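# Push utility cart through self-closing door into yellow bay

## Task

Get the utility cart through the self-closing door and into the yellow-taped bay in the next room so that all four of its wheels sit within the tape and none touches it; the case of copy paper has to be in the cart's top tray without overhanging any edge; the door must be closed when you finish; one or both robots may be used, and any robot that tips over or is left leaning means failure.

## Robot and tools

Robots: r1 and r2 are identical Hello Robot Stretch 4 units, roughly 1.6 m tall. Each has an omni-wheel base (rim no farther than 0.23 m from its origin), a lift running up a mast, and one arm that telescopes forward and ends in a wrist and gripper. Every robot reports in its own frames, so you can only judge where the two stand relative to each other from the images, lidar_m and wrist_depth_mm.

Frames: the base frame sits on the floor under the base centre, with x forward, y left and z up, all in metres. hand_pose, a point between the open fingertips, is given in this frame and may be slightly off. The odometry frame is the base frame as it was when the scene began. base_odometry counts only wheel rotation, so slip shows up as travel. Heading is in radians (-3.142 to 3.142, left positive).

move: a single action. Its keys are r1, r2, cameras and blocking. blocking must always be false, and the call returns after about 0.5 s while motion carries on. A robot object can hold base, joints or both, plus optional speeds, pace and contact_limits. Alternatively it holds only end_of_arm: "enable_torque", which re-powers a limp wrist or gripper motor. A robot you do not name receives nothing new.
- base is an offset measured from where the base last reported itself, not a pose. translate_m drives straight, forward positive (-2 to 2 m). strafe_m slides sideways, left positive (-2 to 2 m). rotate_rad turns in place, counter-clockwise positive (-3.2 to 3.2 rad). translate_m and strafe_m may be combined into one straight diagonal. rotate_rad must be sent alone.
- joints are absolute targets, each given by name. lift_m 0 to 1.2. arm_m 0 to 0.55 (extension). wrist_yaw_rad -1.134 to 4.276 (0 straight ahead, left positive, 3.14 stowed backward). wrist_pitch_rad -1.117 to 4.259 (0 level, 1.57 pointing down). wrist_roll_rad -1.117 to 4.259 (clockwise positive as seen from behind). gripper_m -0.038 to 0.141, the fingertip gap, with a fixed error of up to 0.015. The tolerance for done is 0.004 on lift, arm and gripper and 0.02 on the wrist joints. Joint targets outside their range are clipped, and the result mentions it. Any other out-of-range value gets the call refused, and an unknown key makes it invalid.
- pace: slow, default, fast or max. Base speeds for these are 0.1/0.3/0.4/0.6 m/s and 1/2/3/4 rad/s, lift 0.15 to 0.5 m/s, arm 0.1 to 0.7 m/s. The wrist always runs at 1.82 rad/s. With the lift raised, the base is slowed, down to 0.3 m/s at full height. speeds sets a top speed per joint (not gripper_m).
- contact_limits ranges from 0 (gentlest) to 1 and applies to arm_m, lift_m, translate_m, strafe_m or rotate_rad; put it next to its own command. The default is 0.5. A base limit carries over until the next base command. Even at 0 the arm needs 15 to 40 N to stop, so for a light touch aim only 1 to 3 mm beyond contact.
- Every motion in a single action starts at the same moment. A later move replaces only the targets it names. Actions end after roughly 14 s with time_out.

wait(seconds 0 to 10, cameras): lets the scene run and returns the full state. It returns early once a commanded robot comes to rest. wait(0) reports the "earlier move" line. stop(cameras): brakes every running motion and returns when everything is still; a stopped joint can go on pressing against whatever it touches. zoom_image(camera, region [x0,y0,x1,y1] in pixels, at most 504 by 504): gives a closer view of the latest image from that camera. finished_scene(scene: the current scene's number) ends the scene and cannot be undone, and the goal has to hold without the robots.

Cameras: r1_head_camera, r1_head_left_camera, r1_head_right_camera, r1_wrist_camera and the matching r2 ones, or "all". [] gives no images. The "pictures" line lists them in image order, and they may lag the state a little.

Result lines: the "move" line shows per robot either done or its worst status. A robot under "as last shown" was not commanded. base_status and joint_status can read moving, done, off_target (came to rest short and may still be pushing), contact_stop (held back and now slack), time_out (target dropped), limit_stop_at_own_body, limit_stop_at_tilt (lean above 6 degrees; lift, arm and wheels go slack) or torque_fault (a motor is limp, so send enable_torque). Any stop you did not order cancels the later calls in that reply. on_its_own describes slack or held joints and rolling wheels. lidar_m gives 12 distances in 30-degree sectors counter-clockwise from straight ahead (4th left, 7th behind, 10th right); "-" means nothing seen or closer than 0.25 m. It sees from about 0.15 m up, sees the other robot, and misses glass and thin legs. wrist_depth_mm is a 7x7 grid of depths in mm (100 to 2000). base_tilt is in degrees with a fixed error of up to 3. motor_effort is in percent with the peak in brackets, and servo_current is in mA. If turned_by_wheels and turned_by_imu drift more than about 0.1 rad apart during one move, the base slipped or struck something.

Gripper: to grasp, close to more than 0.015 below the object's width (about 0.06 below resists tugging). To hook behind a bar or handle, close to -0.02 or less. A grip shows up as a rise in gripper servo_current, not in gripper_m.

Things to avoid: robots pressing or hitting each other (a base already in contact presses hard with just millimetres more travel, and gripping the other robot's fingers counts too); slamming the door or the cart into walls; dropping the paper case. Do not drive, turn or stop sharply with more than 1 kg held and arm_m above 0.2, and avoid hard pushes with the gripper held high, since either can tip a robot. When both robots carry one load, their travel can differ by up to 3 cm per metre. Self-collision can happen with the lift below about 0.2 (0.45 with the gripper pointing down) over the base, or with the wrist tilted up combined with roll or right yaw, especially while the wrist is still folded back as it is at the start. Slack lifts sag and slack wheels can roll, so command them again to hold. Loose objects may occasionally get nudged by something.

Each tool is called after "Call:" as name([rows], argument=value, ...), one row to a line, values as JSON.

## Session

Call:
move(blocking=false)

Scene clock: 0.00 s.
r1.base_odometry: x=+0.000 y=+0.000 heading=+0.000
r1.turned_by_wheels: +0.000
r1.turned_by_imu: +0.000
r1.base_tilt: forward=-1.6 right=+1.3
r1.lidar_m: 0.96 1.73 2.02 2.40 3.92 1.60 0.85 0.77 0.78 0.89 0.77 0.78
r1.base_status: not commanded
r1.joint_positions: lift_m=+0.124 arm_m=+0.000 wrist_yaw_rad=+3.194 wrist_pitch_rad=+0.002 wrist_roll_rad=+0.000 gripper_m=+0.056
r1.joint_status: not commanded
r1.measured_speeds: all 0
r1.motor_effort: lift_m=+19 arm_m=-4 wheel_0=-2 wheel_1=+1 wheel_2=+0
r1.servo_current: wrist_yaw_rad=59 wrist_pitch_rad=46 wrist_roll_rad=46 gripper_m=39
r1.hand_pose: x=-0.1216 y=+0.0722 z=+0.3019 quat_wxyz=(-0.026, -0.001, +0.000, +1.000) (m; r1's base frame)
r1.wrist_depth_mm: - 135 - - - - - / - 123 135 - - - - / - 121 191 - - - - / 110 136 194 - - - - / 137 - - - 1618 - - / 226 - 190 1098 188 1160 1118 / 224 163 750 798 768 768 759
r2.base_odometry: x=+0.000 y=+0.000 heading=+0.000
r2.turned_by_wheels: +0.000
r2.turned_by_imu: +0.000
r2.base_tilt: forward=-0.6 right=+0.1
r2.lidar_m: 1.29 1.32 1.58 2.33 2.36 2.78 1.41 1.41 2.77 2.39 2.42 1.48
r2.base_status: not commanded
r2.joint_positions: lift_m=+0.200 arm_m=+0.000 wrist_yaw_rad=+3.211 wrist_pitch_rad=+0.001 wrist_roll_rad=+0.000 gripper_m=+0.056
r2.joint_status: not commanded
r2.measured_speeds: all 0
r2.motor_effort: lift_m=+18 arm_m=-4 wheel_0=-1 wheel_1=+1 wheel_2=+1
r2.servo_current: wrist_yaw_rad=46 wrist_pitch_rad=39 wrist_roll_rad=52 gripper_m=52
r2.hand_pose: x=-0.1229 y=+0.0671 z=+0.3779 quat_wxyz=(-0.035, -0.001, +0.000, +0.999) (m; r2's base frame)
r2.wrist_depth_mm: - - 137 - - - - / - - 137 - - - - / - 109 138 - - - - / - 140 175 - - - - / 214 - - - - - - / 213 1281 196 1255 190 1336 1182 / 208 243 866 - - 854 878
pictures: r1_head_camera, r1_head_left_camera, r1_head_right_camera, r1_wrist_camera, r2_head_camera, r2_head_left_camera, r2_head_right_camera, r2_wrist_camera
Images, in order (width x height): r1_head_camera 420x560, r1_head_left_camera 420x672, r1_head_right_camera 420x672, r1_wrist_camera 616x392, r2_head_camera 420x560, r2_head_left_camera 420x672, r2_head_right_camera 420x672, r2_wrist_camera 616x392.

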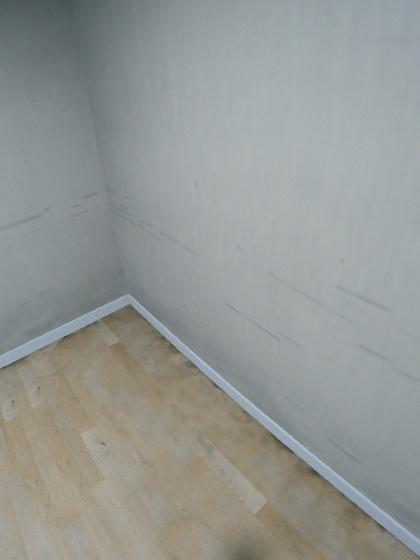

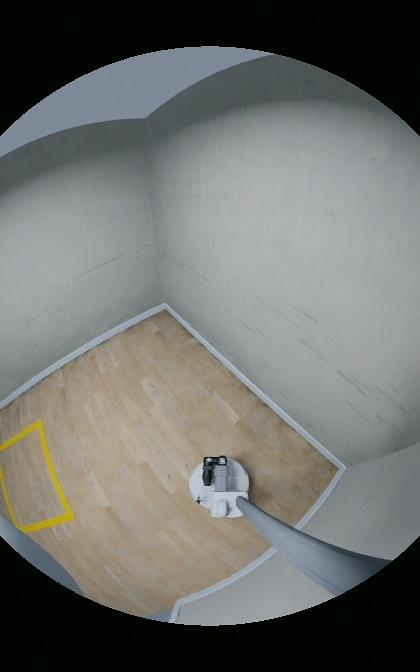

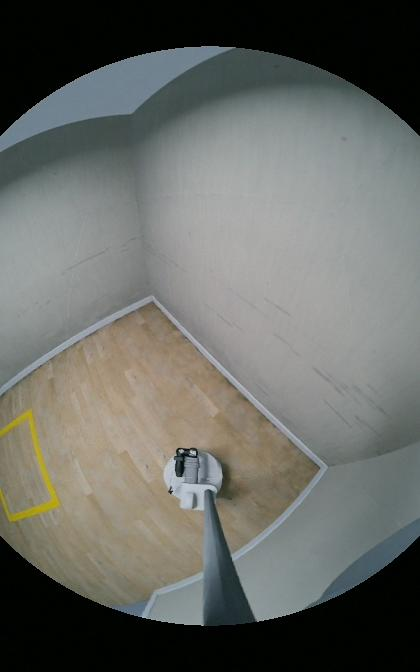

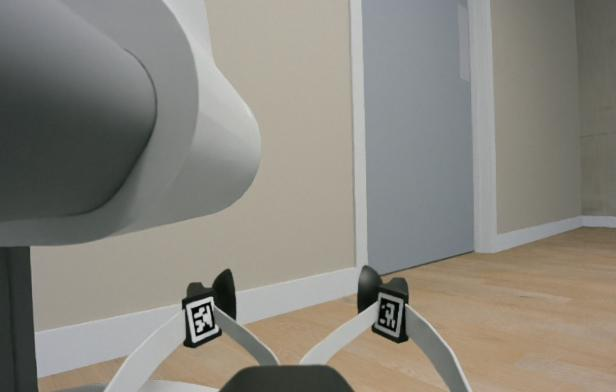

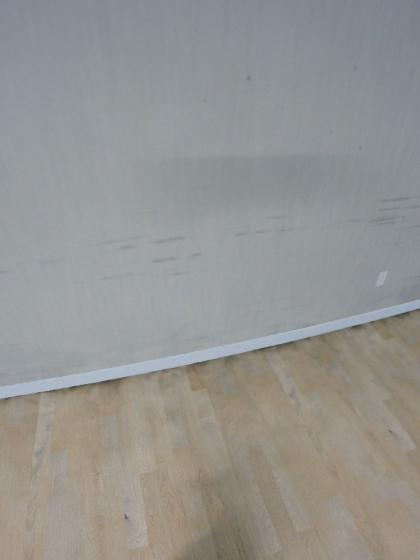

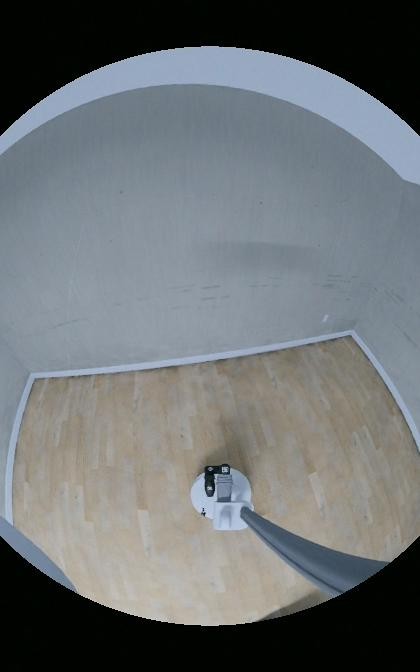

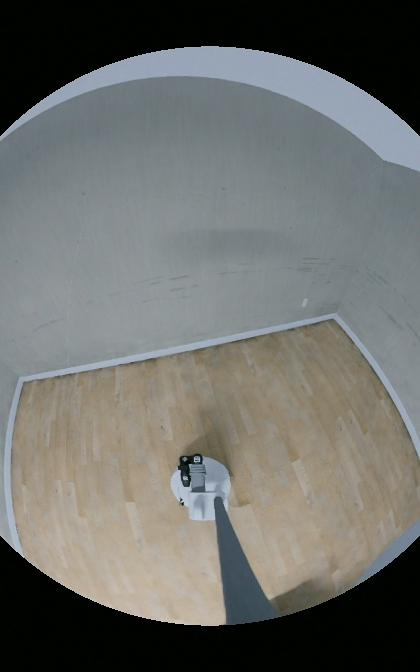

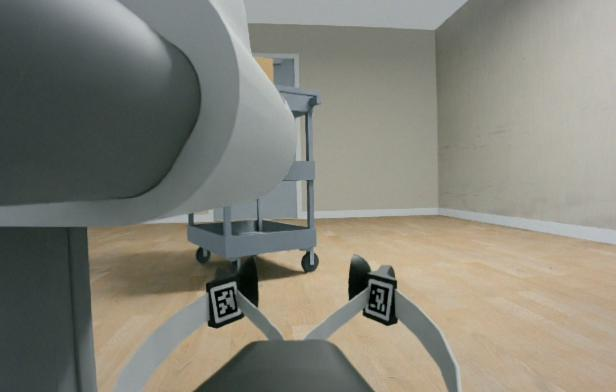

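Call:
move(blocking=false, cameras=[], r1={"base":{"rotate_rad":2.8},"joints":{"lift_m":0.82},"pace":"fast"}, r2={"base":{"rotate_rad":3.0},"joints":{"lift_m":0.82},"pace":"fast"})

Call:
wait(seconds=3, cameras=["r1_head_left_camera","r2_head_left_camera","r1_head_camera","r2_head_camera"])

Scene clock: 8.20 s.
move: r1 moving; r2 moving
r1.base_odometry: x=+0.000 y=+0.000 heading=+0.379
r1.turned_by_wheels: +0.379
r1.turned_by_imu: +0.380
r1.base_tilt: forward=-1.6 right=+1.2
r1.lidar_m: 1.37 2.01 2.24 3.50 2.08 0.96 0.75 0.75 0.84 0.80 0.77 0.86
r1.base_status: rotate_rad moving
r1.joint_positions: lift_m=+0.187 arm_m=+0.000 wrist_yaw_rad=+3.194 wrist_pitch_rad=+0.002 wrist_roll_rad=+0.000 gripper_m=+0.056
r1.joint_status: lift_m moving
r1.measured_speeds: translate_m=+0.001 strafe_m=-0.001 rotate_rad=+1.461 lift_m=+0.244 arm_m=+0.000 wrist_yaw_rad=+0.000 wrist_pitch_rad=+0.000 wrist_roll_rad=+0.000
r1.motor_effort: lift_m=+27(28) arm_m=-4(4) wheel_0=-10(11) wheel_1=-9(11) wheel_2=-8(8)
r1.servo_current: wrist_yaw_rad=65(65) wrist_pitch_rad=46(46) wrist_roll_rad=39(59) gripper_m=39(46)
r1.hand_pose: x=-0.1216 y=+0.0722 z=+0.3649 quat_wxyz=(-0.026, -0.001, +0.000, +1.000) (m; r1's base frame)
r1.wrist_depth_mm: - 135 - - - - - / - 123 135 - - 1205 - / - 121 192 - - 1205 - / 110 136 195 - - 1205 - / 137 - - - - 1205 - / 216 - 190 - 187 1160 1281 / 223 150 188 143 854 878 917
r2.base_odometry: x=+0.000 y=+0.000 heading=+0.379
r2.turned_by_wheels: +0.379
r2.turned_by_imu: +0.368
r2.base_tilt: forward=-0.7 right=+0.1
r2.lidar_m: 1.31 1.47 2.24 2.31 2.60 1.53 1.44 3.01 2.40 2.37 1.66 1.33
r2.base_status: rotate_rad moving
r2.joint_positions: lift_m=+0.263 arm_m=+0.000 wrist_yaw_rad=+3.211 wrist_pitch_rad=+0.001 wrist_roll_rad=+0.000 gripper_m=+0.056
r2.joint_status: lift_m moving
r2.measured_speeds: translate_m=-0.001 strafe_m=+0.001 rotate_rad=+1.462 lift_m=+0.244 arm_m=+0.000 wrist_yaw_rad=+0.000 wrist_pitch_rad=+0.000 wrist_roll_rad=+0.000
r2.motor_effort: lift_m=+21(24) arm_m=-4(4) wheel_0=-4(12) wheel_1=-12(12) wheel_2=-12(14)
r2.servo_current: wrist_yaw_rad=46(46) wrist_pitch_rad=39(46) wrist_roll_rad=39(59) gripper_m=46(52)
r2.hand_pose: x=-0.1229 y=+0.0671 z=+0.4410 quat_wxyz=(-0.035, -0.001, +0.000, +0.999) (m; r2's base frame)
r2.wrist_depth_mm: - - 137 - - - - / - 107 137 - - - - / - 110 138 1499 - - - / - 140 179 - - - - / 216 - - - - - - / 213 1464 196 1464 190 1499 1336 / 211 244 1042 - - 1008 991
pictures: none
No camera images: "cameras" was empty.

Scene clock: 10.33 s.
earlier move: r1 moving; r2 done
r1.base_odometry: x=+0.000 y=+0.000 heading=+2.800
r1.turned_by_wheels: +2.421
r1.turned_by_imu: +2.435
r1.base_tilt: forward=-1.6 right=+1.3
r1.lidar_m: 1.15 0.80 0.74 0.78 0.80 0.77 0.79 1.08 2.03 2.08 2.76 3.70
r1.base_status: done
r1.joint_positions: lift_m=+0.820 arm_m=+0.000 wrist_yaw_rad=+3.194 wrist_pitch_rad=+0.002 wrist_roll_rad=+0.000 gripper_m=+0.056
r1.joint_status: lift_m moving
r1.measured_speeds: all 0
r1.motor_effort: lift_m=+23(28) arm_m=-4(4) wheel_0=-1(11) wheel_1=+2(11) wheel_2=+2(10)
r1.servo_current: wrist_yaw_rad=39(65) wrist_pitch_rad=33(46) wrist_roll_rad=52(65) gripper_m=39(52)
r1.hand_pose: x=-0.1216 y=+0.0722 z=+0.9972 quat_wxyz=(-0.026, -0.001, +0.000, +1.000) (m; r1's base frame)
r1.wrist_depth_mm: - 134 - - - - - / - 121 135 - - - - / - 124 187 - - - - / 111 136 200 - - - - / 137 - - - - - - / 215 - 190 - 187 - - / - 141 - 136 - - -
r2.base_odometry: x=+0.000 y=+0.000 heading=+3.000
r2.turned_by_wheels: +2.621
r2.turned_by_imu: +2.552
r2.base_tilt: forward=-0.6 right=+0.1
r2.lidar_m: 1.54 1.40 3.05 2.41 2.39 1.64 1.32 1.31 1.44 2.18 2.31 2.58
r2.base_status: done
r2.joint_positions: lift_m=+0.820 arm_m=+0.000 wrist_yaw_rad=+3.211 wrist_pitch_rad=+0.001 wrist_roll_rad=+0.000 gripper_m=+0.056
r2.joint_status: all done
r2.measured_speeds: all 0
r2.motor_effort: lift_m=+21(25) arm_m=-4(4) wheel_0=-2(13) wheel_1=-1(12) wheel_2=-3(17)
r2.servo_current: wrist_yaw_rad=39(52) wrist_pitch_rad=39(46) wrist_roll_rad=39(59) gripper_m=52(59)
r2.hand_pose: x=-0.1228 y=+0.0671 z=+0.9976 quat_wxyz=(-0.035, -0.001, +0.000, +0.999) (m; r2's base frame)
r2.wrist_depth_mm: - - 136 - - - - / - - 137 - - - - / - 110 138 231 - - - / - 140 163 - - - - / 215 - - - - - - / 213 - 189 - 188 - - / 210 123 - - - - -
wait: 2.13 of 3 s (r2 has come to rest)
pictures: r1_head_camera, r1_head_left_camera, r2_head_camera, r2_head_left_camera
Images, in order (width x height): r1_head_camera 420x560, r1_head_left_camera 420x672, r2_head_camera 420x560, r2_head_left_camera 420x672.

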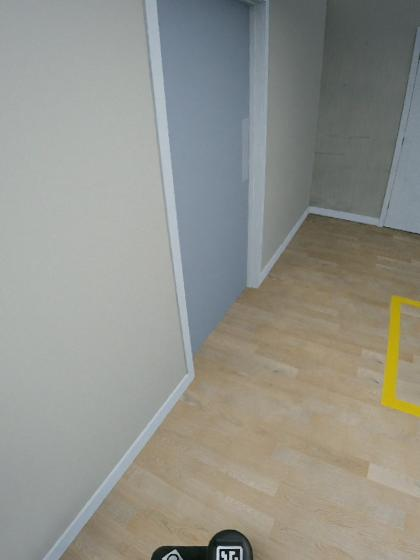

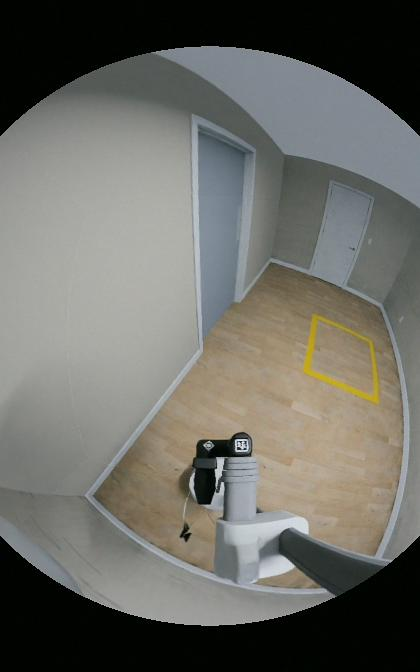

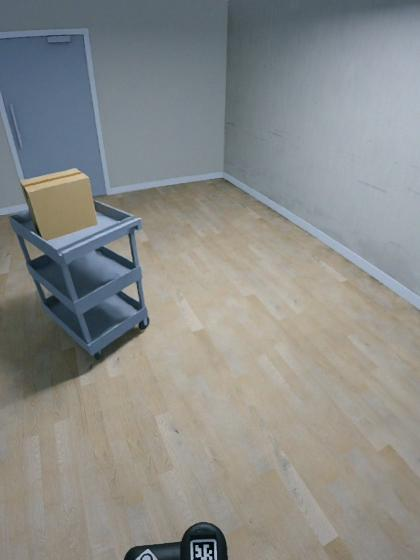

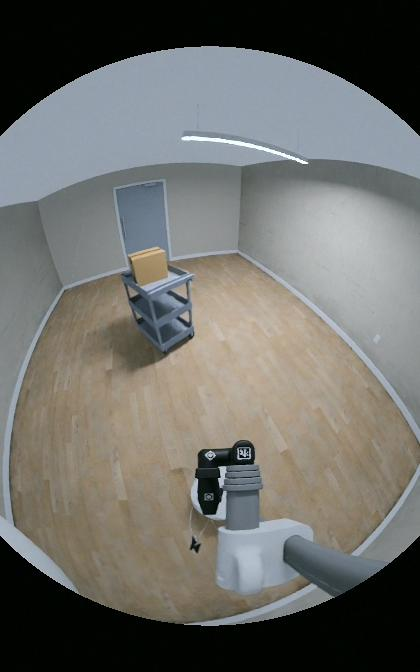

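Call:
move(blocking=false, cameras=[], r1={"base":{"rotate_rad":1.07},"pace":"fast"}, r2={"base":{"translate_m":2.0,"strafe_m":-0.2},"pace":"fast"})

Call:
wait(seconds=2, cameras=["r1_head_camera"])

Scene clock: 57.47 s.
earlier move: r1 done
move: r1 moving; r2 moving
r1.base_odometry: x=+0.000 y=+0.000 heading=+3.071
r1.turned_by_wheels: +0.270
r1.turned_by_imu: +0.271
r1.base_tilt: forward=-1.6 right=+1.3
r1.lidar_m: 0.92 0.76 0.72 0.85 0.75 0.76 0.87 1.48 2.01 2.33 3.84 1.85
r1.base_status: rotate_rad moving
r1.joint_positions: lift_m=+0.820 arm_m=+0.000 wrist_yaw_rad=+3.194 wrist_pitch_rad=+0.002 wrist_roll_rad=+0.000 gripper_m=+0.056
r1.joint_status: all done
r1.measured_speeds: translate_m=-0.001 strafe_m=+0.000 rotate_rad=+1.046 lift_m=+0.000 arm_m=+0.000 wrist_yaw_rad=+0.000 wrist_pitch_rad=+0.000 wrist_roll_rad=+0.000
r1.motor_effort: lift_m=+24(24) arm_m=-4(4) wheel_0=-7(11) wheel_1=-6(9) wheel_2=-8(8)
r1.servo_current: wrist_yaw_rad=39(59) wrist_pitch_rad=46(46) wrist_roll_rad=59(72) gripper_m=39(46)
r1.hand_pose: x=-0.1216 y=+0.0722 z=+0.9972 quat_wxyz=(-0.026, -0.001, +0.000, +1.000) (m; r1's base frame)
r1.wrist_depth_mm: - 135 - - - - - / - 122 145 - - - - / - 121 190 - - - - / 110 135 194 - - - - / 137 - - - - - - / 216 - 190 - 188 - - / - 163 - 137 - - -
r2.base_odometry: x=-0.042 y=+0.010 heading=+3.000
r2.turned_by_wheels: +0.000
r2.turned_by_imu: +0.001
r2.base_tilt: forward=-0.7 right=+0.1
r2.lidar_m: 1.49 1.36 3.10 2.45 2.41 1.72 1.36 1.35 1.48 2.28 2.31 2.53
r2.base_status: translate_m moving; strafe_m moving
r2.joint_positions: lift_m=+0.820 arm_m=+0.000 wrist_yaw_rad=+3.211 wrist_pitch_rad=+0.001 wrist_roll_rad=+0.000 gripper_m=+0.056
r2.joint_status: not commanded
r2.measured_speeds: translate_m=+0.167 strafe_m=-0.016 rotate_rad=-0.003 lift_m=+0.000 arm_m=+0.000 wrist_yaw_rad=+0.000 wrist_pitch_rad=+0.000 wrist_roll_rad=+0.000
r2.motor_effort: lift_m=+21(21) arm_m=-4(4) wheel_0=+7(9) wheel_1=+6(9) wheel_2=-15(15)
r2.servo_current: wrist_yaw_rad=46(52) wrist_pitch_rad=33(46) wrist_roll_rad=52(59) gripper_m=52(52)
r2.hand_pose: x=-0.1228 y=+0.0671 z=+0.9976 quat_wxyz=(-0.035, -0.001, +0.000, +0.999) (m; r2's base frame)
r2.wrist_depth_mm: - - 136 - - - - / - - 137 - - - - / - 111 138 221 - - - / - 139 155 - - - - / 213 - - - - - - / 212 - 189 - 188 - - / 206 124 - - - - 1983
pictures: none
No camera images: "cameras" was empty.

Scene clock: 58.67 s.
earlier move: r1 done; r2 moving
r1.base_odometry: x=+0.000 y=+0.000 heading=-2.413
r1.turned_by_wheels: +0.799
r1.turned_by_imu: +0.804
r1.base_tilt: forward=-1.6 right=+1.2
r1.lidar_m: 0.73 0.79 0.83 0.77 0.80 1.09 2.01 2.13 2.84 3.46 1.11 0.80
r1.base_status: done
r1.joint_positions: lift_m=+0.820 arm_m=+0.000 wrist_yaw_rad=+3.194 wrist_pitch_rad=+0.002 wrist_roll_rad=+0.000 gripper_m=+0.056
r1.joint_status: all done
r1.measured_speeds: all 0
r1.motor_effort: lift_m=+24(24) arm_m=-4(4) wheel_0=-2(11) wheel_1=-1(9) wheel_2=-1(8)
r1.servo_current: wrist_yaw_rad=39(65) wrist_pitch_rad=46(52) wrist_roll_rad=26(72) gripper_m=39(52)
r1.hand_pose: x=-0.1216 y=+0.0722 z=+0.9972 quat_wxyz=(-0.026, -0.001, +0.000, +1.000) (m; r1's base frame)
r1.wrist_depth_mm: - 135 - - - - - / - 123 146 - - - - / - 121 191 - - - - / 110 136 206 - - - - / 217 - - - - - - / - - 193 - 187 - - / - - - 153 - - -
r2.base_odometry: x=-0.438 y=+0.108 heading=+3.000
r2.turned_by_wheels: +0.000
r2.turned_by_imu: +0.000
r2.base_tilt: forward=-0.7 right=+0.0
r2.lidar_m: 3.55 1.03 3.33 2.62 2.58 2.18 1.71 1.69 1.88 2.15 2.11 2.30
r2.base_status: translate_m moving; strafe_m moving
r2.joint_positions: lift_m=+0.820 arm_m=+0.000 wrist_yaw_rad=+3.211 wrist_pitch_rad=+0.001 wrist_roll_rad=+0.000 gripper_m=+0.056
r2.joint_status: not commanded
r2.measured_speeds: translate_m=+0.399 strafe_m=-0.040 rotate_rad=+0.000 lift_m=+0.000 arm_m=+0.000 wrist_yaw_rad=+0.000 wrist_pitch_rad=+0.000 wrist_roll_rad=+0.000
r2.motor_effort: lift_m=+20(21) arm_m=-4(4) wheel_0=+8(14) wheel_1=+7(9) wheel_2=-9(16)
r2.servo_current: wrist_yaw_rad=39(52) wrist_pitch_rad=39(46) wrist_roll_rad=46(59) gripper_m=46(59)
r2.hand_pose: x=-0.1228 y=+0.0671 z=+0.9977 quat_wxyz=(-0.035, -0.001, +0.000, +0.999) (m; r2's base frame)
r2.wrist_depth_mm: - - 136 - - - - / - - 137 - - - - / - 111 138 224 - - - / - 140 156 - - - - / 213 - - - - - - / 211 - 189 - 191 - - / 207 125 - - - - -
wait: 1.20 of 2 s (r1 has come to rest)
pictures: r1_head_camera
Images, in order (width x height): r1_head_camera 420x560.

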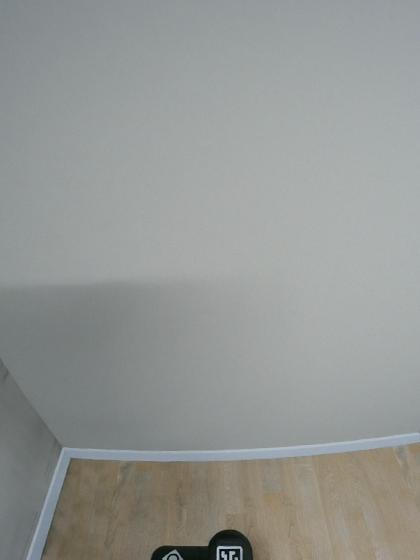

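Call:
move(blocking=false, cameras=[], r1={"base":{"translate_m":-0.35,"strafe_m":-1.5},"joints":{"wrist_yaw_rad":0},"pace":"fast"})

Call:
wait(seconds=3, cameras=["r2_head_camera","r2_head_left_camera"])

Scene clock: 64.83 s.
earlier move: r2 done
move: r1 moving
r1.base_odometry: x=-0.022 y=+0.040 heading=-2.413
r1.turned_by_wheels: +0.000
r1.turned_by_imu: +0.000
r1.base_tilt: forward=-1.6 right=+1.3
r1.lidar_m: 0.76 0.80 0.85 0.80 0.86 1.14 2.00 2.10 2.77 3.51 1.19 0.79
r1.base_status: translate_m moving; strafe_m moving
r1.joint_positions: lift_m=+0.820 arm_m=+0.000 wrist_yaw_rad=+2.554 wrist_pitch_rad=+0.002 wrist_roll_rad=+0.000 gripper_m=+0.056
r1.joint_status: wrist_yaw_rad moving
r1.measured_speeds: translate_m=-0.040 strafe_m=-0.172 rotate_rad=+0.001 lift_m=+0.000 arm_m=+0.000 wrist_yaw_rad=-1.819 wrist_pitch_rad=+0.000 wrist_roll_rad=+0.000
r1.motor_effort: lift_m=+24(24) arm_m=-4(4) wheel_0=+10(11) wheel_1=-10(12) wheel_2=+4(5)
r1.servo_current: wrist_yaw_rad=85(111) wrist_pitch_rad=46(46) wrist_roll_rad=46(59) gripper_m=39(46)
r1.hand_pose: x=-0.0207 y=+0.2326 z=+0.9972 quat_wxyz=(+0.289, -0.001, +0.000, +0.957) (m; r1's base frame)
r1.wrist_depth_mm: - - - - - - - / - - - - - - - / - - - - - - - / - - - - - - - / - - - - - - - / - - 191 - 188 - - / - 163 - 137 - - -
r2.base_odometry: x=-1.952 y=+0.481 heading=+3.000
r2.turned_by_wheels: +0.000
r2.turned_by_imu: +0.003
r2.base_tilt: forward=-0.6 right=+0.1
r2.lidar_m: 2.35 2.71 2.98 0.71 0.61 3.65 3.12 3.09 1.81 1.43 1.40 1.51
r2.base_status: done
r2.joint_positions: lift_m=+0.820 arm_m=+0.000 wrist_yaw_rad=+3.211 wrist_pitch_rad=+0.001 wrist_roll_rad=+0.000 gripper_m=+0.056
r2.joint_status: not commanded
r2.measured_speeds: all 0
r2.motor_effort: lift_m=+20(20) arm_m=-4(4) wheel_0=+4(4) wheel_1=+2(3) wheel_2=-3(3)
r2.servo_current: wrist_yaw_rad=46(52) wrist_pitch_rad=39(46) wrist_roll_rad=39(52) gripper_m=52(52)
r2.hand_pose: x=-0.1228 y=+0.0671 z=+0.9977 quat_wxyz=(-0.035, -0.001, +0.000, +0.999) (m; r2's base frame)
r2.wrist_depth_mm: - - 137 - - - - / - 107 137 - - - - / - 110 138 - - - - / - 140 179 - - - - / 216 - - - - - - / 213 - 196 - 190 - - / 211 244 - - - - -
pictures: none
No camera images: "cameras" was empty.

Scene clock: 67.83 s.
earlier move: r1 moving
r1.base_odometry: x=-0.565 y=+1.036 heading=-2.413
r1.turned_by_wheels: +0.000
r1.turned_by_imu: -0.007
r1.base_tilt: forward=-1.6 right=+1.3
r1.lidar_m: 1.04 1.09 1.45 1.89 1.95 1.80 1.70 1.76 2.37 2.80 1.57 1.20
r1.base_status: translate_m moving; strafe_m moving
r1.joint_positions: lift_m=+0.820 arm_m=+0.000 wrist_yaw_rad=+0.003 wrist_pitch_rad=+0.002 wrist_roll_rad=+0.000 gripper_m=+0.056
r1.joint_status: all done
r1.measured_speeds: translate_m=-0.090 strafe_m=-0.390 rotate_rad=-0.002 lift_m=+0.000 arm_m=+0.000 wrist_yaw_rad=+0.000 wrist_pitch_rad=+0.000 wrist_roll_rad=+0.000
r1.motor_effort: lift_m=+24(24) arm_m=+4(4) wheel_0=+5(13) wheel_1=-5(13) wheel_2=+3(7)
r1.servo_current: wrist_yaw_rad=52(117) wrist_pitch_rad=46(52) wrist_roll_rad=46(72) gripper_m=39(46)
r1.hand_pose: x=+0.4595 y=-0.0867 z=+0.9972 quat_wxyz=(+1.000, +0.000, +0.001, +0.001) (m; r1's base frame)
r1.wrist_depth_mm: - - - - - - - / - - - - - - 976 / - - - - - - 960 / - - 831 - - - 976 / - - 891 - - - - / - - 192 - 188 - - / - 140 831 137 - - -
r2.base_odometry: x=-1.952 y=+0.481 heading=+3.000
r2.turned_by_wheels: +0.000
r2.turned_by_imu: +0.000
r2.base_tilt: forward=-0.7 right=+0.1
r2.lidar_m: 2.31 2.73 3.00 0.72 0.62 3.66 3.12 3.07 1.77 1.41 1.40 1.53
r2.base_status: done
r2.joint_positions: lift_m=+0.820 arm_m=+0.000 wrist_yaw_rad=+3.211 wrist_pitch_rad=+0.001 wrist_roll_rad=+0.000 gripper_m=+0.056
r2.joint_status: not commanded
r2.measured_speeds: all 0
r2.motor_effort: lift_m=+20(21) arm_m=-4(5) wheel_0=+3(4) wheel_1=+2(3) wheel_2=-3(3)
r2.servo_current: wrist_yaw_rad=39(52) wrist_pitch_rad=33(46) wrist_roll_rad=46(59) gripper_m=46(52)
r2.hand_pose: x=-0.1228 y=+0.0671 z=+0.9977 quat_wxyz=(-0.035, -0.001, +0.000, +0.999) (m; r2's base frame)
r2.wrist_depth_mm: - - 137 - - - - / - 107 137 - - - - / - 110 138 - - - - / - 140 178 - - - - / 216 - - - - - - / 213 - 196 - 190 - - / 211 245 - - - - -
wait: 3.00 s; no rest
pictures: r2_head_camera, r2_head_left_camera
Images, in order (width x height): r2_head_camera 420x560, r2_head_left_camera 420x672.

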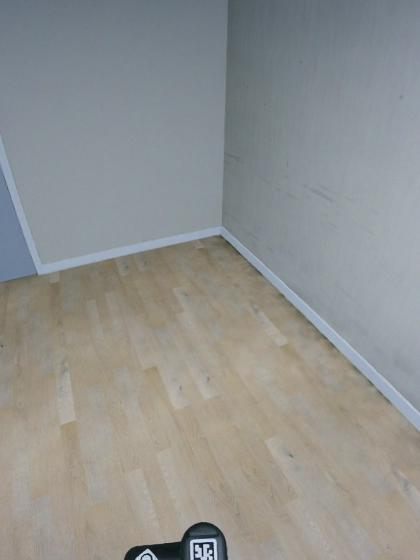

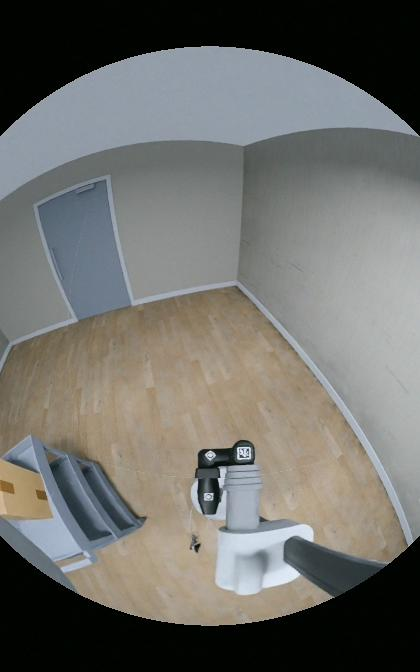

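Call:
move(blocking=false, cameras=["r1_head_camera"], r2={"base":{"rotate_rad":0.41},"pace":"fast"})

Call:
wait(seconds=1.2, cameras=[])

Call:
move(blocking=false, cameras=[], r2={"base":{"translate_m":1.5,"strafe_m":1.2},"pace":"fast"})

Call:
wait(seconds=6, cameras=["r2_head_camera"])

Scene clock: 87.37 s.
earlier move: r1 done
move: r2 moving
r1.base_odometry: x=-0.738 y=+1.352 heading=-2.413
r1.turned_by_wheels: +0.000
r1.turned_by_imu: -0.002
r1.base_tilt: forward=-1.6 right=+1.3
r1.lidar_m: 1.24 1.23 1.58 2.23 2.29 1.72 1.59 1.67 2.27 2.46 1.73 1.30
r1.base_status: done
r1.joint_positions: lift_m=+0.820 arm_m=+0.000 wrist_yaw_rad=+0.002 wrist_pitch_rad=+0.002 wrist_roll_rad=+0.000 gripper_m=+0.056
r1.joint_status: not commanded
r1.measured_speeds: all 0
r1.motor_effort: lift_m=+24(24) arm_m=+4(4) wheel_0=+1(2) wheel_1=+2(2) wheel_2=+0(1)
r1.servo_current: wrist_yaw_rad=52(65) wrist_pitch_rad=33(46) wrist_roll_rad=46(59) gripper_m=33(46)
r1.hand_pose: x=+0.4595 y=-0.0867 z=+0.9972 quat_wxyz=(+1.000, +0.000, +0.001, +0.001) (m; r1's base frame)
r1.wrist_depth_mm: 891 - - - - 1025 - / 891 - - - 1060 1042 - / 891 - - - 1060 1042 - / 904 - - - 1042 1025 - / 904 - - - - 1025 - / 904 991 191 - 188 991 - / - 164 - 136 - 991 -
r2.base_odometry: x=-1.952 y=+0.481 heading=-3.022
r2.turned_by_wheels: +0.262
r2.turned_by_imu: +0.255
r2.base_tilt: forward=-0.7 right=+0.1
r2.lidar_m: 2.72 2.77 0.94 0.63 0.62 3.36 3.08 2.29 1.55 1.39 1.42 1.81
r2.base_status: rotate_rad moving
r2.joint_positions: lift_m=+0.820 arm_m=+0.000 wrist_yaw_rad=+3.211 wrist_pitch_rad=+0.001 wrist_roll_rad=+0.000 gripper_m=+0.056
r2.joint_status: not commanded
r2.measured_speeds: translate_m=+0.000 strafe_m=-0.001 rotate_rad=+0.846 lift_m=+0.000 arm_m=+0.000 wrist_yaw_rad=+0.000 wrist_pitch_rad=+0.000 wrist_roll_rad=+0.000
r2.motor_effort: lift_m=+20(20) arm_m=-4(4) wheel_0=-6(8) wheel_1=-6(9) wheel_2=-8(11)
r2.servo_current: wrist_yaw_rad=46(52) wrist_pitch_rad=46(52) wrist_roll_rad=39(59) gripper_m=46(52)
r2.hand_pose: x=-0.1228 y=+0.0671 z=+0.9977 quat_wxyz=(-0.035, -0.001, +0.000, +0.999) (m; r2's base frame)
r2.wrist_depth_mm: - - 137 - - - - / - 107 137 - - - - / - 110 138 - - - - / - 140 178 - - - - / 216 - - - - - - / 213 - 196 - 190 - - / 211 245 - - - - -
pictures: r1_head_camera
Images, in order (width x height): r1_head_camera 420x560.

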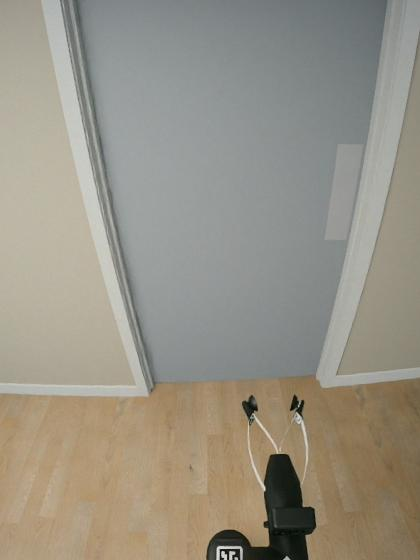

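Scene clock: 88.03 s.
earlier move: r2 done
r1.base_odometry: x=-0.738 y=+1.352 heading=-2.413
r1.turned_by_wheels: +0.000
r1.turned_by_imu: +0.000
r1.base_tilt: forward=-1.6 right=+1.3
r1.lidar_m: 1.23 1.22 1.59 2.23 2.33 1.69 1.62 1.67 2.26 2.46 1.73 1.29
r1.base_status: done
r1.joint_positions: lift_m=+0.820 arm_m=+0.000 wrist_yaw_rad=+0.002 wrist_pitch_rad=+0.002 wrist_roll_rad=+0.000 gripper_m=+0.056
r1.joint_status: not commanded
r1.measured_speeds: all 0
r1.motor_effort: lift_m=+24(24) arm_m=+3(4) wheel_0=+1(2) wheel_1=+2(2) wheel_2=+0(1)
r1.servo_current: wrist_yaw_rad=72(72) wrist_pitch_rad=46(52) wrist_roll_rad=59(59) gripper_m=39(46)
r1.hand_pose: x=+0.4595 y=-0.0867 z=+0.9972 quat_wxyz=(+1.000, +0.000, +0.001, +0.001) (m; r1's base frame)
r1.wrist_depth_mm: 904 - - - - 1008 - / 904 - - - 1060 1060 - / 891 - - - 1042 1060 - / 904 - - - 1060 1025 - / 904 - - - - 1042 - / 917 991 190 - 187 991 - / - 163 - 137 - 976 -
r2.base_odometry: x=-1.952 y=+0.481 heading=-2.874
r2.turned_by_wheels: +0.148
r2.turned_by_imu: +0.144
r2.base_tilt: forward=-0.7 right=+0.1
r2.lidar_m: 2.72 2.85 0.81 0.60 0.62 3.19 3.12 1.99 1.46 1.40 1.47 2.05
r2.base_status: done
r2.joint_positions: lift_m=+0.820 arm_m=+0.000 wrist_yaw_rad=+3.211 wrist_pitch_rad=+0.001 wrist_roll_rad=+0.000 gripper_m=+0.056
r2.joint_status: not commanded
r2.measured_speeds: all 0
r2.motor_effort: lift_m=+20(20) arm_m=-4(4) wheel_0=-4(8) wheel_1=-1(9) wheel_2=-4(11)
r2.servo_current: wrist_yaw_rad=46(59) wrist_pitch_rad=39(52) wrist_roll_rad=46(59) gripper_m=52(59)
r2.hand_pose: x=-0.1228 y=+0.0671 z=+0.9977 quat_wxyz=(-0.035, -0.001, +0.000, +0.999) (m; r2's base frame)
r2.wrist_depth_mm: - - 137 - - - - / - 107 137 - - - - / - 113 138 - - - - / - 140 179 - - - - / 216 - - - - - - / 212 - 196 - 190 - - / 211 245 - - - - -
wait: 0.67 of 1.2 s (r2 has come to rest)
pictures: none
No camera images: "cameras" was empty.

Scene clock: 88.53 s.
move: r2 moving
r1: as last shown
r1.lidar_m: 1.22 1.22 1.61 2.26 2.32 1.71 1.61 1.67 2.22 2.44 1.71 1.30
r1.motor_effort: lift_m=+24(24) arm_m=+4(4) wheel_0=+1(2) wheel_1=+2(2) wheel_2=+0(0)
r1.servo_current: wrist_yaw_rad=46(72) wrist_pitch_rad=46(46) wrist_roll_rad=46(65) gripper_m=46(46)
r1.wrist_depth_mm: 891 - - - - 1008 - / 904 - - - 1042 1042 - / 904 - - - 1060 1042 - / 904 - - - 1060 1008 - / 904 - - - - 1025 - / 891 991 190 - 187 976 - / - 163 - 137 - 960 -
r2.base_odometry: x=-1.979 y=+0.443 heading=-2.874
r2.turned_by_wheels: +0.000
r2.turned_by_imu: +0.000
r2.base_tilt: forward=-0.7 right=+0.1
r2.lidar_m: 2.66 2.82 0.78 0.59 0.59 3.21 3.15 1.99 1.46 1.42 1.49 2.08
r2.base_status: translate_m moving; strafe_m moving
r2.joint_positions: lift_m=+0.820 arm_m=+0.000 wrist_yaw_rad=+3.211 wrist_pitch_rad=+0.001 wrist_roll_rad=+0.000 gripper_m=+0.056
r2.joint_status: not commanded
r2.measured_speeds: translate_m=+0.140 strafe_m=+0.111 rotate_rad=+0.004 lift_m=+0.000 arm_m=+0.000 wrist_yaw_rad=+0.000 wrist_pitch_rad=+0.000 wrist_roll_rad=+0.000
r2.motor_effort: lift_m=+20(20) arm_m=-4(4) wheel_0=-5(8) wheel_1=+12(12) wheel_2=-13(13)
r2.servo_current: wrist_yaw_rad=46(52) wrist_pitch_rad=39(46) wrist_roll_rad=59(59) gripper_m=46(52)
r2.hand_pose: x=-0.1228 y=+0.0671 z=+0.9977 quat_wxyz=(-0.035, -0.001, +0.000, +0.999) (m; r2's base frame)
r2.wrist_depth_mm: - - 136 - - - - / - - 137 - - - - / - 111 138 289 - - - / - 139 172 - - - - / 212 - - - - - - / 211 - 196 - 190 - - / 207 238 - - - - -
pictures: none
No camera images: "cameras" was empty.

Scene clock: 94.20 s.
earlier move: r2 done
r1.base_odometry: x=-0.738 y=+1.352 heading=-2.413
r1.turned_by_wheels: +0.000
r1.turned_by_imu: +0.000
r1.base_tilt: forward=-1.6 right=+1.3
r1.lidar_m: 1.22 1.23 1.59 2.26 2.33 1.72 1.62 1.65 2.25 2.47 1.72 1.30
r1.base_status: not commanded
r1.joint_positions: lift_m=+0.820 arm_m=+0.000 wrist_yaw_rad=+0.002 wrist_pitch_rad=+0.002 wrist_roll_rad=+0.000 gripper_m=+0.056
r1.joint_status: not commanded
r1.measured_speeds: all 0
r1.motor_effort: lift_m=+24(24) arm_m=+4(4) wheel_0=+1(2) wheel_1=+1(2) wheel_2=+0(1)
r1.servo_current: wrist_yaw_rad=46(72) wrist_pitch_rad=39(52) wrist_roll_rad=46(78) gripper_m=46(52)
r1.hand_pose: x=+0.4595 y=-0.0867 z=+0.9972 quat_wxyz=(+1.000, +0.000, +0.001, +0.001) (m; r1's base frame)
r1.wrist_depth_mm: 891 - - - - 991 - / 904 - - - 1060 1025 - / 904 - - - 1060 1060 - / 917 - - - 1078 1008 - / 917 - - - - 1025 - / 891 991 191 - 187 991 - / - 163 - 137 - 991 -
r2.base_odometry: x=-3.082 y=-1.072 heading=-2.875
r2.turned_by_wheels: +0.000
r2.turned_by_imu: +0.004
r2.base_tilt: forward=-0.7 right=+0.1
r2.lidar_m: 1.21 1.32 1.84 2.11 2.24 3.10 1.09 1.10 2.69 2.62 1.79 1.29
r2.base_status: done
r2.joint_positions: lift_m=+0.820 arm_m=+0.000 wrist_yaw_rad=+3.211 wrist_pitch_rad=+0.001 wrist_roll_rad=+0.000 gripper_m=+0.056
r2.joint_status: not commanded
r2.measured_speeds: all 0
r2.motor_effort: lift_m=+21(21) arm_m=-4(5) wheel_0=-5(10) wheel_1=+1(14) wheel_2=-4(14)
r2.servo_current: wrist_yaw_rad=46(65) wrist_pitch_rad=33(52) wrist_roll_rad=52(65) gripper_m=46(59)
r2.hand_pose: x=-0.1228 y=+0.0671 z=+0.9977 quat_wxyz=(-0.035, -0.001, +0.000, +0.999) (m; r2's base frame)
r2.wrist_depth_mm: - - 137 - - - - / - 107 137 - - - - / - 113 138 - - - - / - 140 179 - - - - / 216 - - 1921 - - - / 213 - 195 1618 190 - - / 212 244 - - - - -
wait: 5.67 of 6 s (r2 has come to rest)
pictures: r2_head_camera
Images, in order (width x height): r2_head_camera 420x560.

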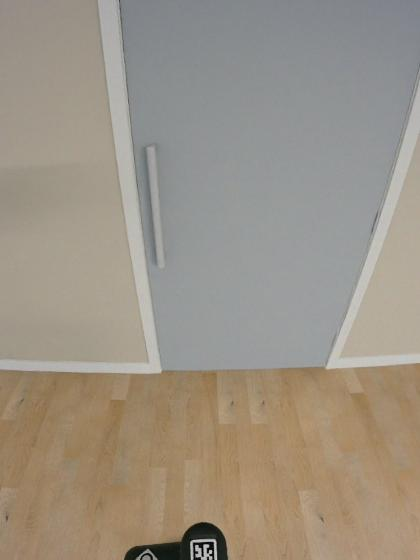

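Call:
move(blocking=false, cameras=[], r2={"base":{"translate_m":0.25,"strafe_m":0.32},"joints":{"wrist_yaw_rad":0,"gripper_m":0.09}})

Call:
wait(seconds=3, cameras=["r2_wrist_camera","r2_head_camera"])

Scene clock: 112.37 s.
move: r2 moving
r1: as last shown
r1.base_tilt: forward=-1.6 right=+1.2
r1.lidar_m: 1.22 1.22 1.60 2.22 2.32 1.71 1.60 1.68 2.24 2.46 1.73 1.31
r1.motor_effort: lift_m=+24(24) arm_m=+4(4) wheel_0=+1(2) wheel_1=+2(2) wheel_2=+0(1)
r1.servo_current: wrist_yaw_rad=46(59) wrist_pitch_rad=39(52) wrist_roll_rad=39(59) gripper_m=39(52)
r1.wrist_depth_mm: 917 - - - - 1008 - / 891 - - - 1042 1042 - / 904 - - - 1042 1042 - / 904 - - - 1060 1042 - / 904 - - - - 1025 - / 904 1008 191 - 187 976 - / - 163 - 137 - 960 -
r2.base_odometry: x=-3.094 y=-1.102 heading=-2.875
r2.turned_by_wheels: +0.000
r2.turned_by_imu: +0.000
r2.base_tilt: forward=-0.7 right=+0.1
r2.lidar_m: 1.18 1.31 1.80 2.09 2.22 3.05 1.12 1.11 2.75 2.66 1.73 1.26
r2.base_status: translate_m moving; strafe_m moving
r2.joint_positions: lift_m=+0.820 arm_m=+0.000 wrist_yaw_rad=+2.651 wrist_pitch_rad=+0.001 wrist_roll_rad=+0.000 gripper_m=+0.075
r2.joint_status: wrist_yaw_rad moving; gripper_m moving
r2.measured_speeds: translate_m=+0.077 strafe_m=+0.095 rotate_rad=+0.005 lift_m=+0.000 arm_m=+0.000 wrist_yaw_rad=-1.733 wrist_pitch_rad=+0.000 wrist_roll_rad=+0.000
r2.motor_effort: lift_m=+20(20) arm_m=-4(4) wheel_0=-5(9) wheel_1=+10(11) wheel_2=-10(10)
r2.servo_current: wrist_yaw_rad=143(150) wrist_pitch_rad=33(39) wrist_roll_rad=59(65) gripper_m=104(111)
r2.hand_pose: x=-0.0421 y=+0.2131 z=+0.9977 quat_wxyz=(+0.243, -0.001, +0.000, +0.970) (m; r2's base frame)
r2.wrist_depth_mm: - - - - - - - / 226 - - - - - - / 208 - - - - - - / 260 - - - - - - / 1205 - - - - - - / - - 191 - 190 - - / - 1160 - - - - -
pictures: none
No camera images: "cameras" was empty.

Scene clock: 114.70 s.
earlier move: r2 done
r1.base_odometry: x=-0.738 y=+1.352 heading=-2.413
r1.turned_by_wheels: +0.000
r1.turned_by_imu: +0.000
r1.base_tilt: forward=-1.6 right=+1.3
r1.lidar_m: 1.22 1.20 1.62 2.24 2.32 1.72 1.62 1.68 2.22 2.45 1.72 1.29
r1.base_status: not commanded
r1.joint_positions: lift_m=+0.820 arm_m=+0.000 wrist_yaw_rad=+0.002 wrist_pitch_rad=+0.002 wrist_roll_rad=+0.000 gripper_m=+0.056
r1.joint_status: not commanded
r1.measured_speeds: all 0
r1.motor_effort: lift_m=+24(24) arm_m=+4(4) wheel_0=+1(2) wheel_1=+2(2) wheel_2=+1(1)
r1.servo_current: wrist_yaw_rad=46(72) wrist_pitch_rad=39(52) wrist_roll_rad=52(65) gripper_m=46(52)
r1.hand_pose: x=+0.4595 y=-0.0867 z=+0.9972 quat_wxyz=(+1.000, +0.000, +0.001, +0.001) (m; r1's base frame)
r1.wrist_depth_mm: 917 - - - - 1008 - / 891 - - - 1042 1042 - / 917 - - - 1042 1060 - / 904 - - - 1078 1025 - / 917 - - - - 1025 - / 904 991 190 - 188 991 - / - 163 - 136 - 976 -
r2.base_odometry: x=-3.239 y=-1.447 heading=-2.875
r2.turned_by_wheels: +0.000
r2.turned_by_imu: +0.001
r2.base_tilt: forward=-0.7 right=+0.1
r2.lidar_m: 0.93 1.07 1.49 1.78 1.91 2.62 1.48 1.44 3.05 2.95 1.42 1.07
r2.base_status: done
r2.joint_positions: lift_m=+0.820 arm_m=+0.000 wrist_yaw_rad=+0.003 wrist_pitch_rad=+0.001 wrist_roll_rad=+0.000 gripper_m=+0.090
r2.joint_status: all done
r2.measured_speeds: all 0
r2.motor_effort: lift_m=+20(20) arm_m=-4(5) wheel_0=-2(10) wheel_1=+1(12) wheel_2=-6(12)
r2.servo_current: wrist_yaw_rad=52(150) wrist_pitch_rad=39(46) wrist_roll_rad=46(65) gripper_m=52(111)
r2.hand_pose: x=+0.4596 y=-0.0866 z=+0.9977 quat_wxyz=(+1.000, +0.000, +0.001, +0.001) (m; r2's base frame)
r2.wrist_depth_mm: - - - 768 - - - / - - - 778 - - - / - - - 788 - - - / - - - - - - - / - - - - 707 - - / - - 189 - 189 - - / - - - - - - -
wait: 2.33 of 3 s (r2 has come to rest)
pictures: r2_head_camera, r2_wrist_camera
Images, in order (width x height): r2_head_camera 420x560, r2_wrist_camera 616x392.

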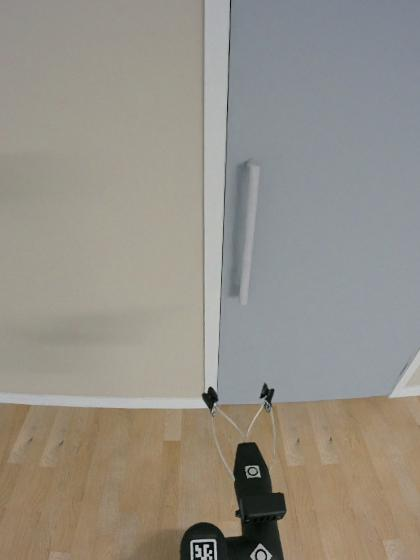

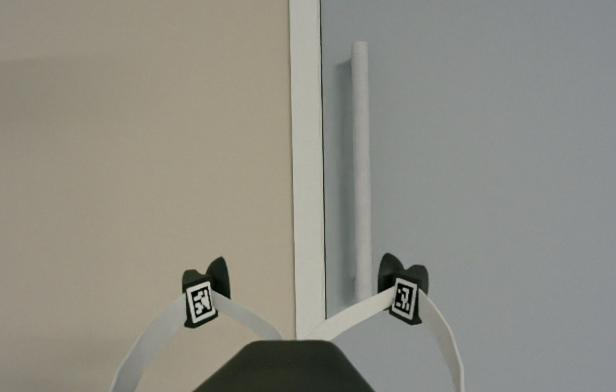

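Call:
move(blocking=false, cameras=[], r2={"base":{"translate_m":0.2,"strafe_m":-0.118},"joints":{"arm_m":0.1}})

Call:
wait(seconds=3, cameras=["r2_wrist_camera"])

Scene clock: 120.20 s.
move: r2 moving
r1: as last shown
r1.lidar_m: 1.22 1.20 1.58 2.25 2.31 1.70 1.60 1.68 2.23 2.46 1.72 1.29
r1.motor_effort: lift_m=+23(24) arm_m=+4(4) wheel_0=+1(2) wheel_1=+2(2) wheel_2=+0(1)
r1.servo_current: wrist_yaw_rad=33(52) wrist_pitch_rad=33(52) wrist_roll_rad=65(72) gripper_m=39(46)
r1.wrist_depth_mm: 891 - - - - 1008 - / 904 - - - 1025 1042 - / 904 - - - 1042 1025 - / 891 - - - 1042 1025 - / 917 - - - - 1025 - / 904 1008 190 - 187 991 - / - 163 - 137 - 976 -
r2.base_odometry: x=-3.273 y=-1.437 heading=-2.876
r2.turned_by_wheels: +0.000
r2.turned_by_imu: +0.000
r2.base_tilt: forward=-0.7 right=+0.1
r2.lidar_m: 0.90 1.03 1.46 1.78 1.90 2.64 1.46 1.45 3.04 2.93 1.38 1.01
r2.base_status: translate_m moving; strafe_m moving
r2.joint_positions: lift_m=+0.820 arm_m=+0.051 wrist_yaw_rad=+0.003 wrist_pitch_rad=+0.001 wrist_roll_rad=+0.000 gripper_m=+0.090
r2.joint_status: arm_m moving
r2.measured_speeds: translate_m=+0.121 strafe_m=-0.069 rotate_rad=+0.003 lift_m=+0.000 arm_m=+0.195 wrist_yaw_rad=+0.000 wrist_pitch_rad=+0.000 wrist_roll_rad=+0.000
r2.motor_effort: lift_m=+20(20) arm_m=+8(9) wheel_0=+10(13) wheel_1=-3(3) wheel_2=-12(14)
r2.servo_current: wrist_yaw_rad=46(65) wrist_pitch_rad=46(46) wrist_roll_rad=46(65) gripper_m=59(59)
r2.hand_pose: x=+0.5101 y=-0.0867 z=+0.9977 quat_wxyz=(+1.000, +0.000, +0.001, +0.001) (m; r2's base frame)
r2.wrist_depth_mm: - - - 699 - - - / - - - 707 - - - / - - - 715 - - - / - - - - - - - / - - - - 640 - - / - - 189 - 188 - - / - - - - - - -
pictures: none
No camera images: "cameras" was empty.

Scene clock: 121.80 s.
earlier move: r2 done
r1.base_odometry: x=-0.738 y=+1.352 heading=-2.413
r1.turned_by_wheels: +0.000
r1.turned_by_imu: +0.000
r1.base_tilt: forward=-1.6 right=+1.3
r1.lidar_m: 1.22 1.23 1.64 2.23 2.32 1.70 1.60 1.65 2.25 2.46 1.73 1.31
r1.base_status: not commanded
r1.joint_positions: lift_m=+0.820 arm_m=+0.000 wrist_yaw_rad=+0.002 wrist_pitch_rad=+0.002 wrist_roll_rad=+0.000 gripper_m=+0.056
r1.joint_status: not commanded
r1.measured_speeds: all 0
r1.motor_effort: lift_m=+24(24) arm_m=+4(4) wheel_0=+1(2) wheel_1=+2(2) wheel_2=+0(1)
r1.servo_current: wrist_yaw_rad=46(78) wrist_pitch_rad=46(52) wrist_roll_rad=39(72) gripper_m=46(46)
r1.hand_pose: x=+0.4595 y=-0.0867 z=+0.9972 quat_wxyz=(+1.000, +0.000, +0.001, +0.001) (m; r1's base frame)
r1.wrist_depth_mm: 904 - - - - 991 - / 904 - - - 1042 1042 - / 917 - - - 1042 1042 - / 904 - - - 1042 1008 - / 917 - - - - 1042 - / 917 1008 190 - 187 976 - / - 163 - 136 - 976 -
r2.base_odometry: x=-3.463 y=-1.386 heading=-2.876
r2.turned_by_wheels: +0.000
r2.turned_by_imu: +0.001
r2.base_tilt: forward=-0.7 right=+0.1
r2.lidar_m: 0.72 0.83 1.21 1.92 2.00 2.79 1.60 1.57 2.91 2.83 1.15 0.84
r2.base_status: done
r2.joint_positions: lift_m=+0.820 arm_m=+0.100 wrist_yaw_rad=+0.003 wrist_pitch_rad=+0.001 wrist_roll_rad=+0.000 gripper_m=+0.090
r2.joint_status: all done
r2.measured_speeds: all 0
r2.motor_effort: lift_m=+20(20) arm_m=+7(12) wheel_0=+0(14) wheel_1=-5(7) wheel_2=-1(14)
r2.servo_current: wrist_yaw_rad=59(65) wrist_pitch_rad=39(46) wrist_roll_rad=46(65) gripper_m=46(59)
r2.hand_pose: x=+0.5593 y=-0.0867 z=+0.9977 quat_wxyz=(+1.000, +0.000, +0.001, +0.001) (m; r2's base frame)
r2.wrist_depth_mm: - - 480 410 - - - / - - 480 410 - - - / - - 484 415 - - - / - - 484 415 - - - / - - 488 415 - - - / - - 192 415 187 - - / - - 492 - - - -
wait: 1.60 of 3 s (r2 has come to rest)
pictures: r2_wrist_camera
Images, in order (width x height): r2_wrist_camera 616x392.

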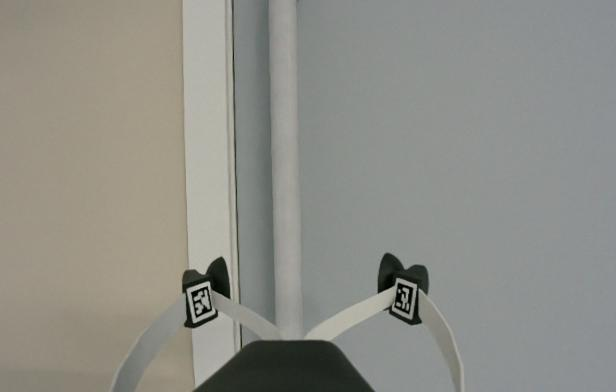

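Call:
move(blocking=false, cameras=[], r2={"base":{"translate_m":0.095,"strafe_m":0.017},"joints":{"arm_m":0.21},"pace":"slow"})

Call:
wait(seconds=3, cameras=["r2_wrist_camera"])

Scene clock: 126.70 s.
move: r2 moving
r1: as last shown
r1.base_tilt: forward=-1.6 right=+1.2
r1.lidar_m: 1.23 1.23 1.60 2.25 2.30 1.71 1.61 1.66 2.26 2.47 1.73 1.30
r1.motor_effort: lift_m=+24(24) arm_m=+4(4) wheel_0=+2(2) wheel_1=+2(2) wheel_2=+0(1)
r1.servo_current: wrist_yaw_rad=59(65) wrist_pitch_rad=39(46) wrist_roll_rad=52(65) gripper_m=46(46)
r1.wrist_depth_mm: 878 - - - - 1008 - / 904 - - - 1042 1060 - / 917 - - - 1025 1060 - / 917 - - - 1025 1025 - / 904 - - - - 1025 - / 917 991 191 - 187 991 - / - 163 - 136 - 991 -
r2.base_odometry: x=-3.474 y=-1.391 heading=-2.876
r2.turned_by_wheels: +0.000
r2.turned_by_imu: +0.001
r2.base_tilt: forward=-0.7 right=+0.1
r2.lidar_m: 0.72 0.85 1.14 1.91 2.00 2.83 1.60 1.59 2.93 2.84 1.14 0.81
r2.base_status: translate_m moving; strafe_m moving
r2.joint_positions: lift_m=+0.820 arm_m=+0.112 wrist_yaw_rad=+0.003 wrist_pitch_rad=+0.001 wrist_roll_rad=+0.000 gripper_m=+0.090
r2.joint_status: arm_m moving
r2.measured_speeds: translate_m=+0.049 strafe_m=+0.008 rotate_rad=+0.003 lift_m=+0.000 arm_m=+0.049 wrist_yaw_rad=+0.000 wrist_pitch_rad=+0.000 wrist_roll_rad=+0.000
r2.motor_effort: lift_m=+20(20) arm_m=+9(10) wheel_0=+6(8) wheel_1=+6(7) wheel_2=-10(11)
r2.servo_current: wrist_yaw_rad=52(59) wrist_pitch_rad=46(46) wrist_roll_rad=39(46) gripper_m=46(59)
r2.hand_pose: x=+0.5720 y=-0.0867 z=+0.9977 quat_wxyz=(+1.000, +0.000, +0.001, +0.001) (m; r2's base frame)
r2.wrist_depth_mm: 477 469 455 384 - - - / 488 477 459 389 - - - / - 480 459 392 - - - / - 484 462 394 - - - / - 480 466 394 - - - / - - 193 389 186 - - / - - 473 - - - -
pictures: none
No camera images: "cameras" was empty.

Scene clock: 128.60 s.
earlier move: r2 done
r1.base_odometry: x=-0.738 y=+1.352 heading=-2.413
r1.turned_by_wheels: +0.000
r1.turned_by_imu: +0.000
r1.base_tilt: forward=-1.6 right=+1.3
r1.lidar_m: 1.21 1.23 1.59 2.24 2.31 1.71 1.60 1.65 2.26 2.47 1.72 1.29
r1.base_status: not commanded
r1.joint_positions: lift_m=+0.820 arm_m=+0.000 wrist_yaw_rad=+0.002 wrist_pitch_rad=+0.002 wrist_roll_rad=+0.000 gripper_m=+0.056
r1.joint_status: not commanded
r1.measured_speeds: all 0
r1.motor_effort: lift_m=+24(24) arm_m=+4(4) wheel_0=+2(2) wheel_1=+2(2) wheel_2=+0(1)
r1.servo_current: wrist_yaw_rad=59(78) wrist_pitch_rad=39(52) wrist_roll_rad=59(65) gripper_m=39(46)
r1.hand_pose: x=+0.4595 y=-0.0867 z=+0.9972 quat_wxyz=(+1.000, +0.000, +0.001, +0.001) (m; r1's base frame)
r1.wrist_depth_mm: 891 - - - - 1008 - / 917 - - - 1025 1060 - / 904 - - - 1042 1060 - / 904 - - - 1060 1042 - / 904 - - - - 1042 - / 917 991 190 - 187 991 - / - 163 - 137 - 960 -
r2.base_odometry: x=-3.550 y=-1.427 heading=-2.875
r2.turned_by_wheels: +0.000
r2.turned_by_imu: +0.001
r2.base_tilt: forward=-0.7 right=+0.1
r2.lidar_m: 0.64 0.75 1.07 1.88 1.97 2.80 1.67 1.68 2.94 2.59 1.01 0.75
r2.base_status: done
r2.joint_positions: lift_m=+0.820 arm_m=+0.210 wrist_yaw_rad=+0.003 wrist_pitch_rad=+0.001 wrist_roll_rad=+0.000 gripper_m=+0.090
r2.joint_status: all done
r2.measured_speeds: all 0
r2.motor_effort: lift_m=+20(21) arm_m=+8(11) wheel_0=+4(8) wheel_1=+6(9) wheel_2=-6(11)
r2.servo_current: wrist_yaw_rad=46(59) wrist_pitch_rad=39(46) wrist_roll_rad=46(59) gripper_m=52(59)
r2.hand_pose: x=+0.6693 y=-0.0867 z=+0.9977 quat_wxyz=(+1.000, +0.000, +0.001, +0.001) (m; r2's base frame)
r2.wrist_depth_mm: 294 278 286 207 278 274 270 / 297 279 287 282 279 274 272 / 300 279 290 283 282 276 273 / 301 283 293 210 283 278 274 / 303 285 293 221 285 281 278 / 306 286 197 219 191 281 277 / 309 303 297 - 287 283 281
wait: 1.90 of 3 s (r2 has come to rest)
pictures: r2_wrist_camera
Images, in order (width x height): r2_wrist_camera 616x392.

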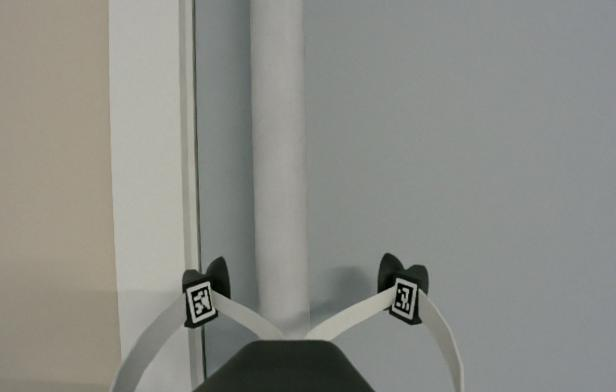

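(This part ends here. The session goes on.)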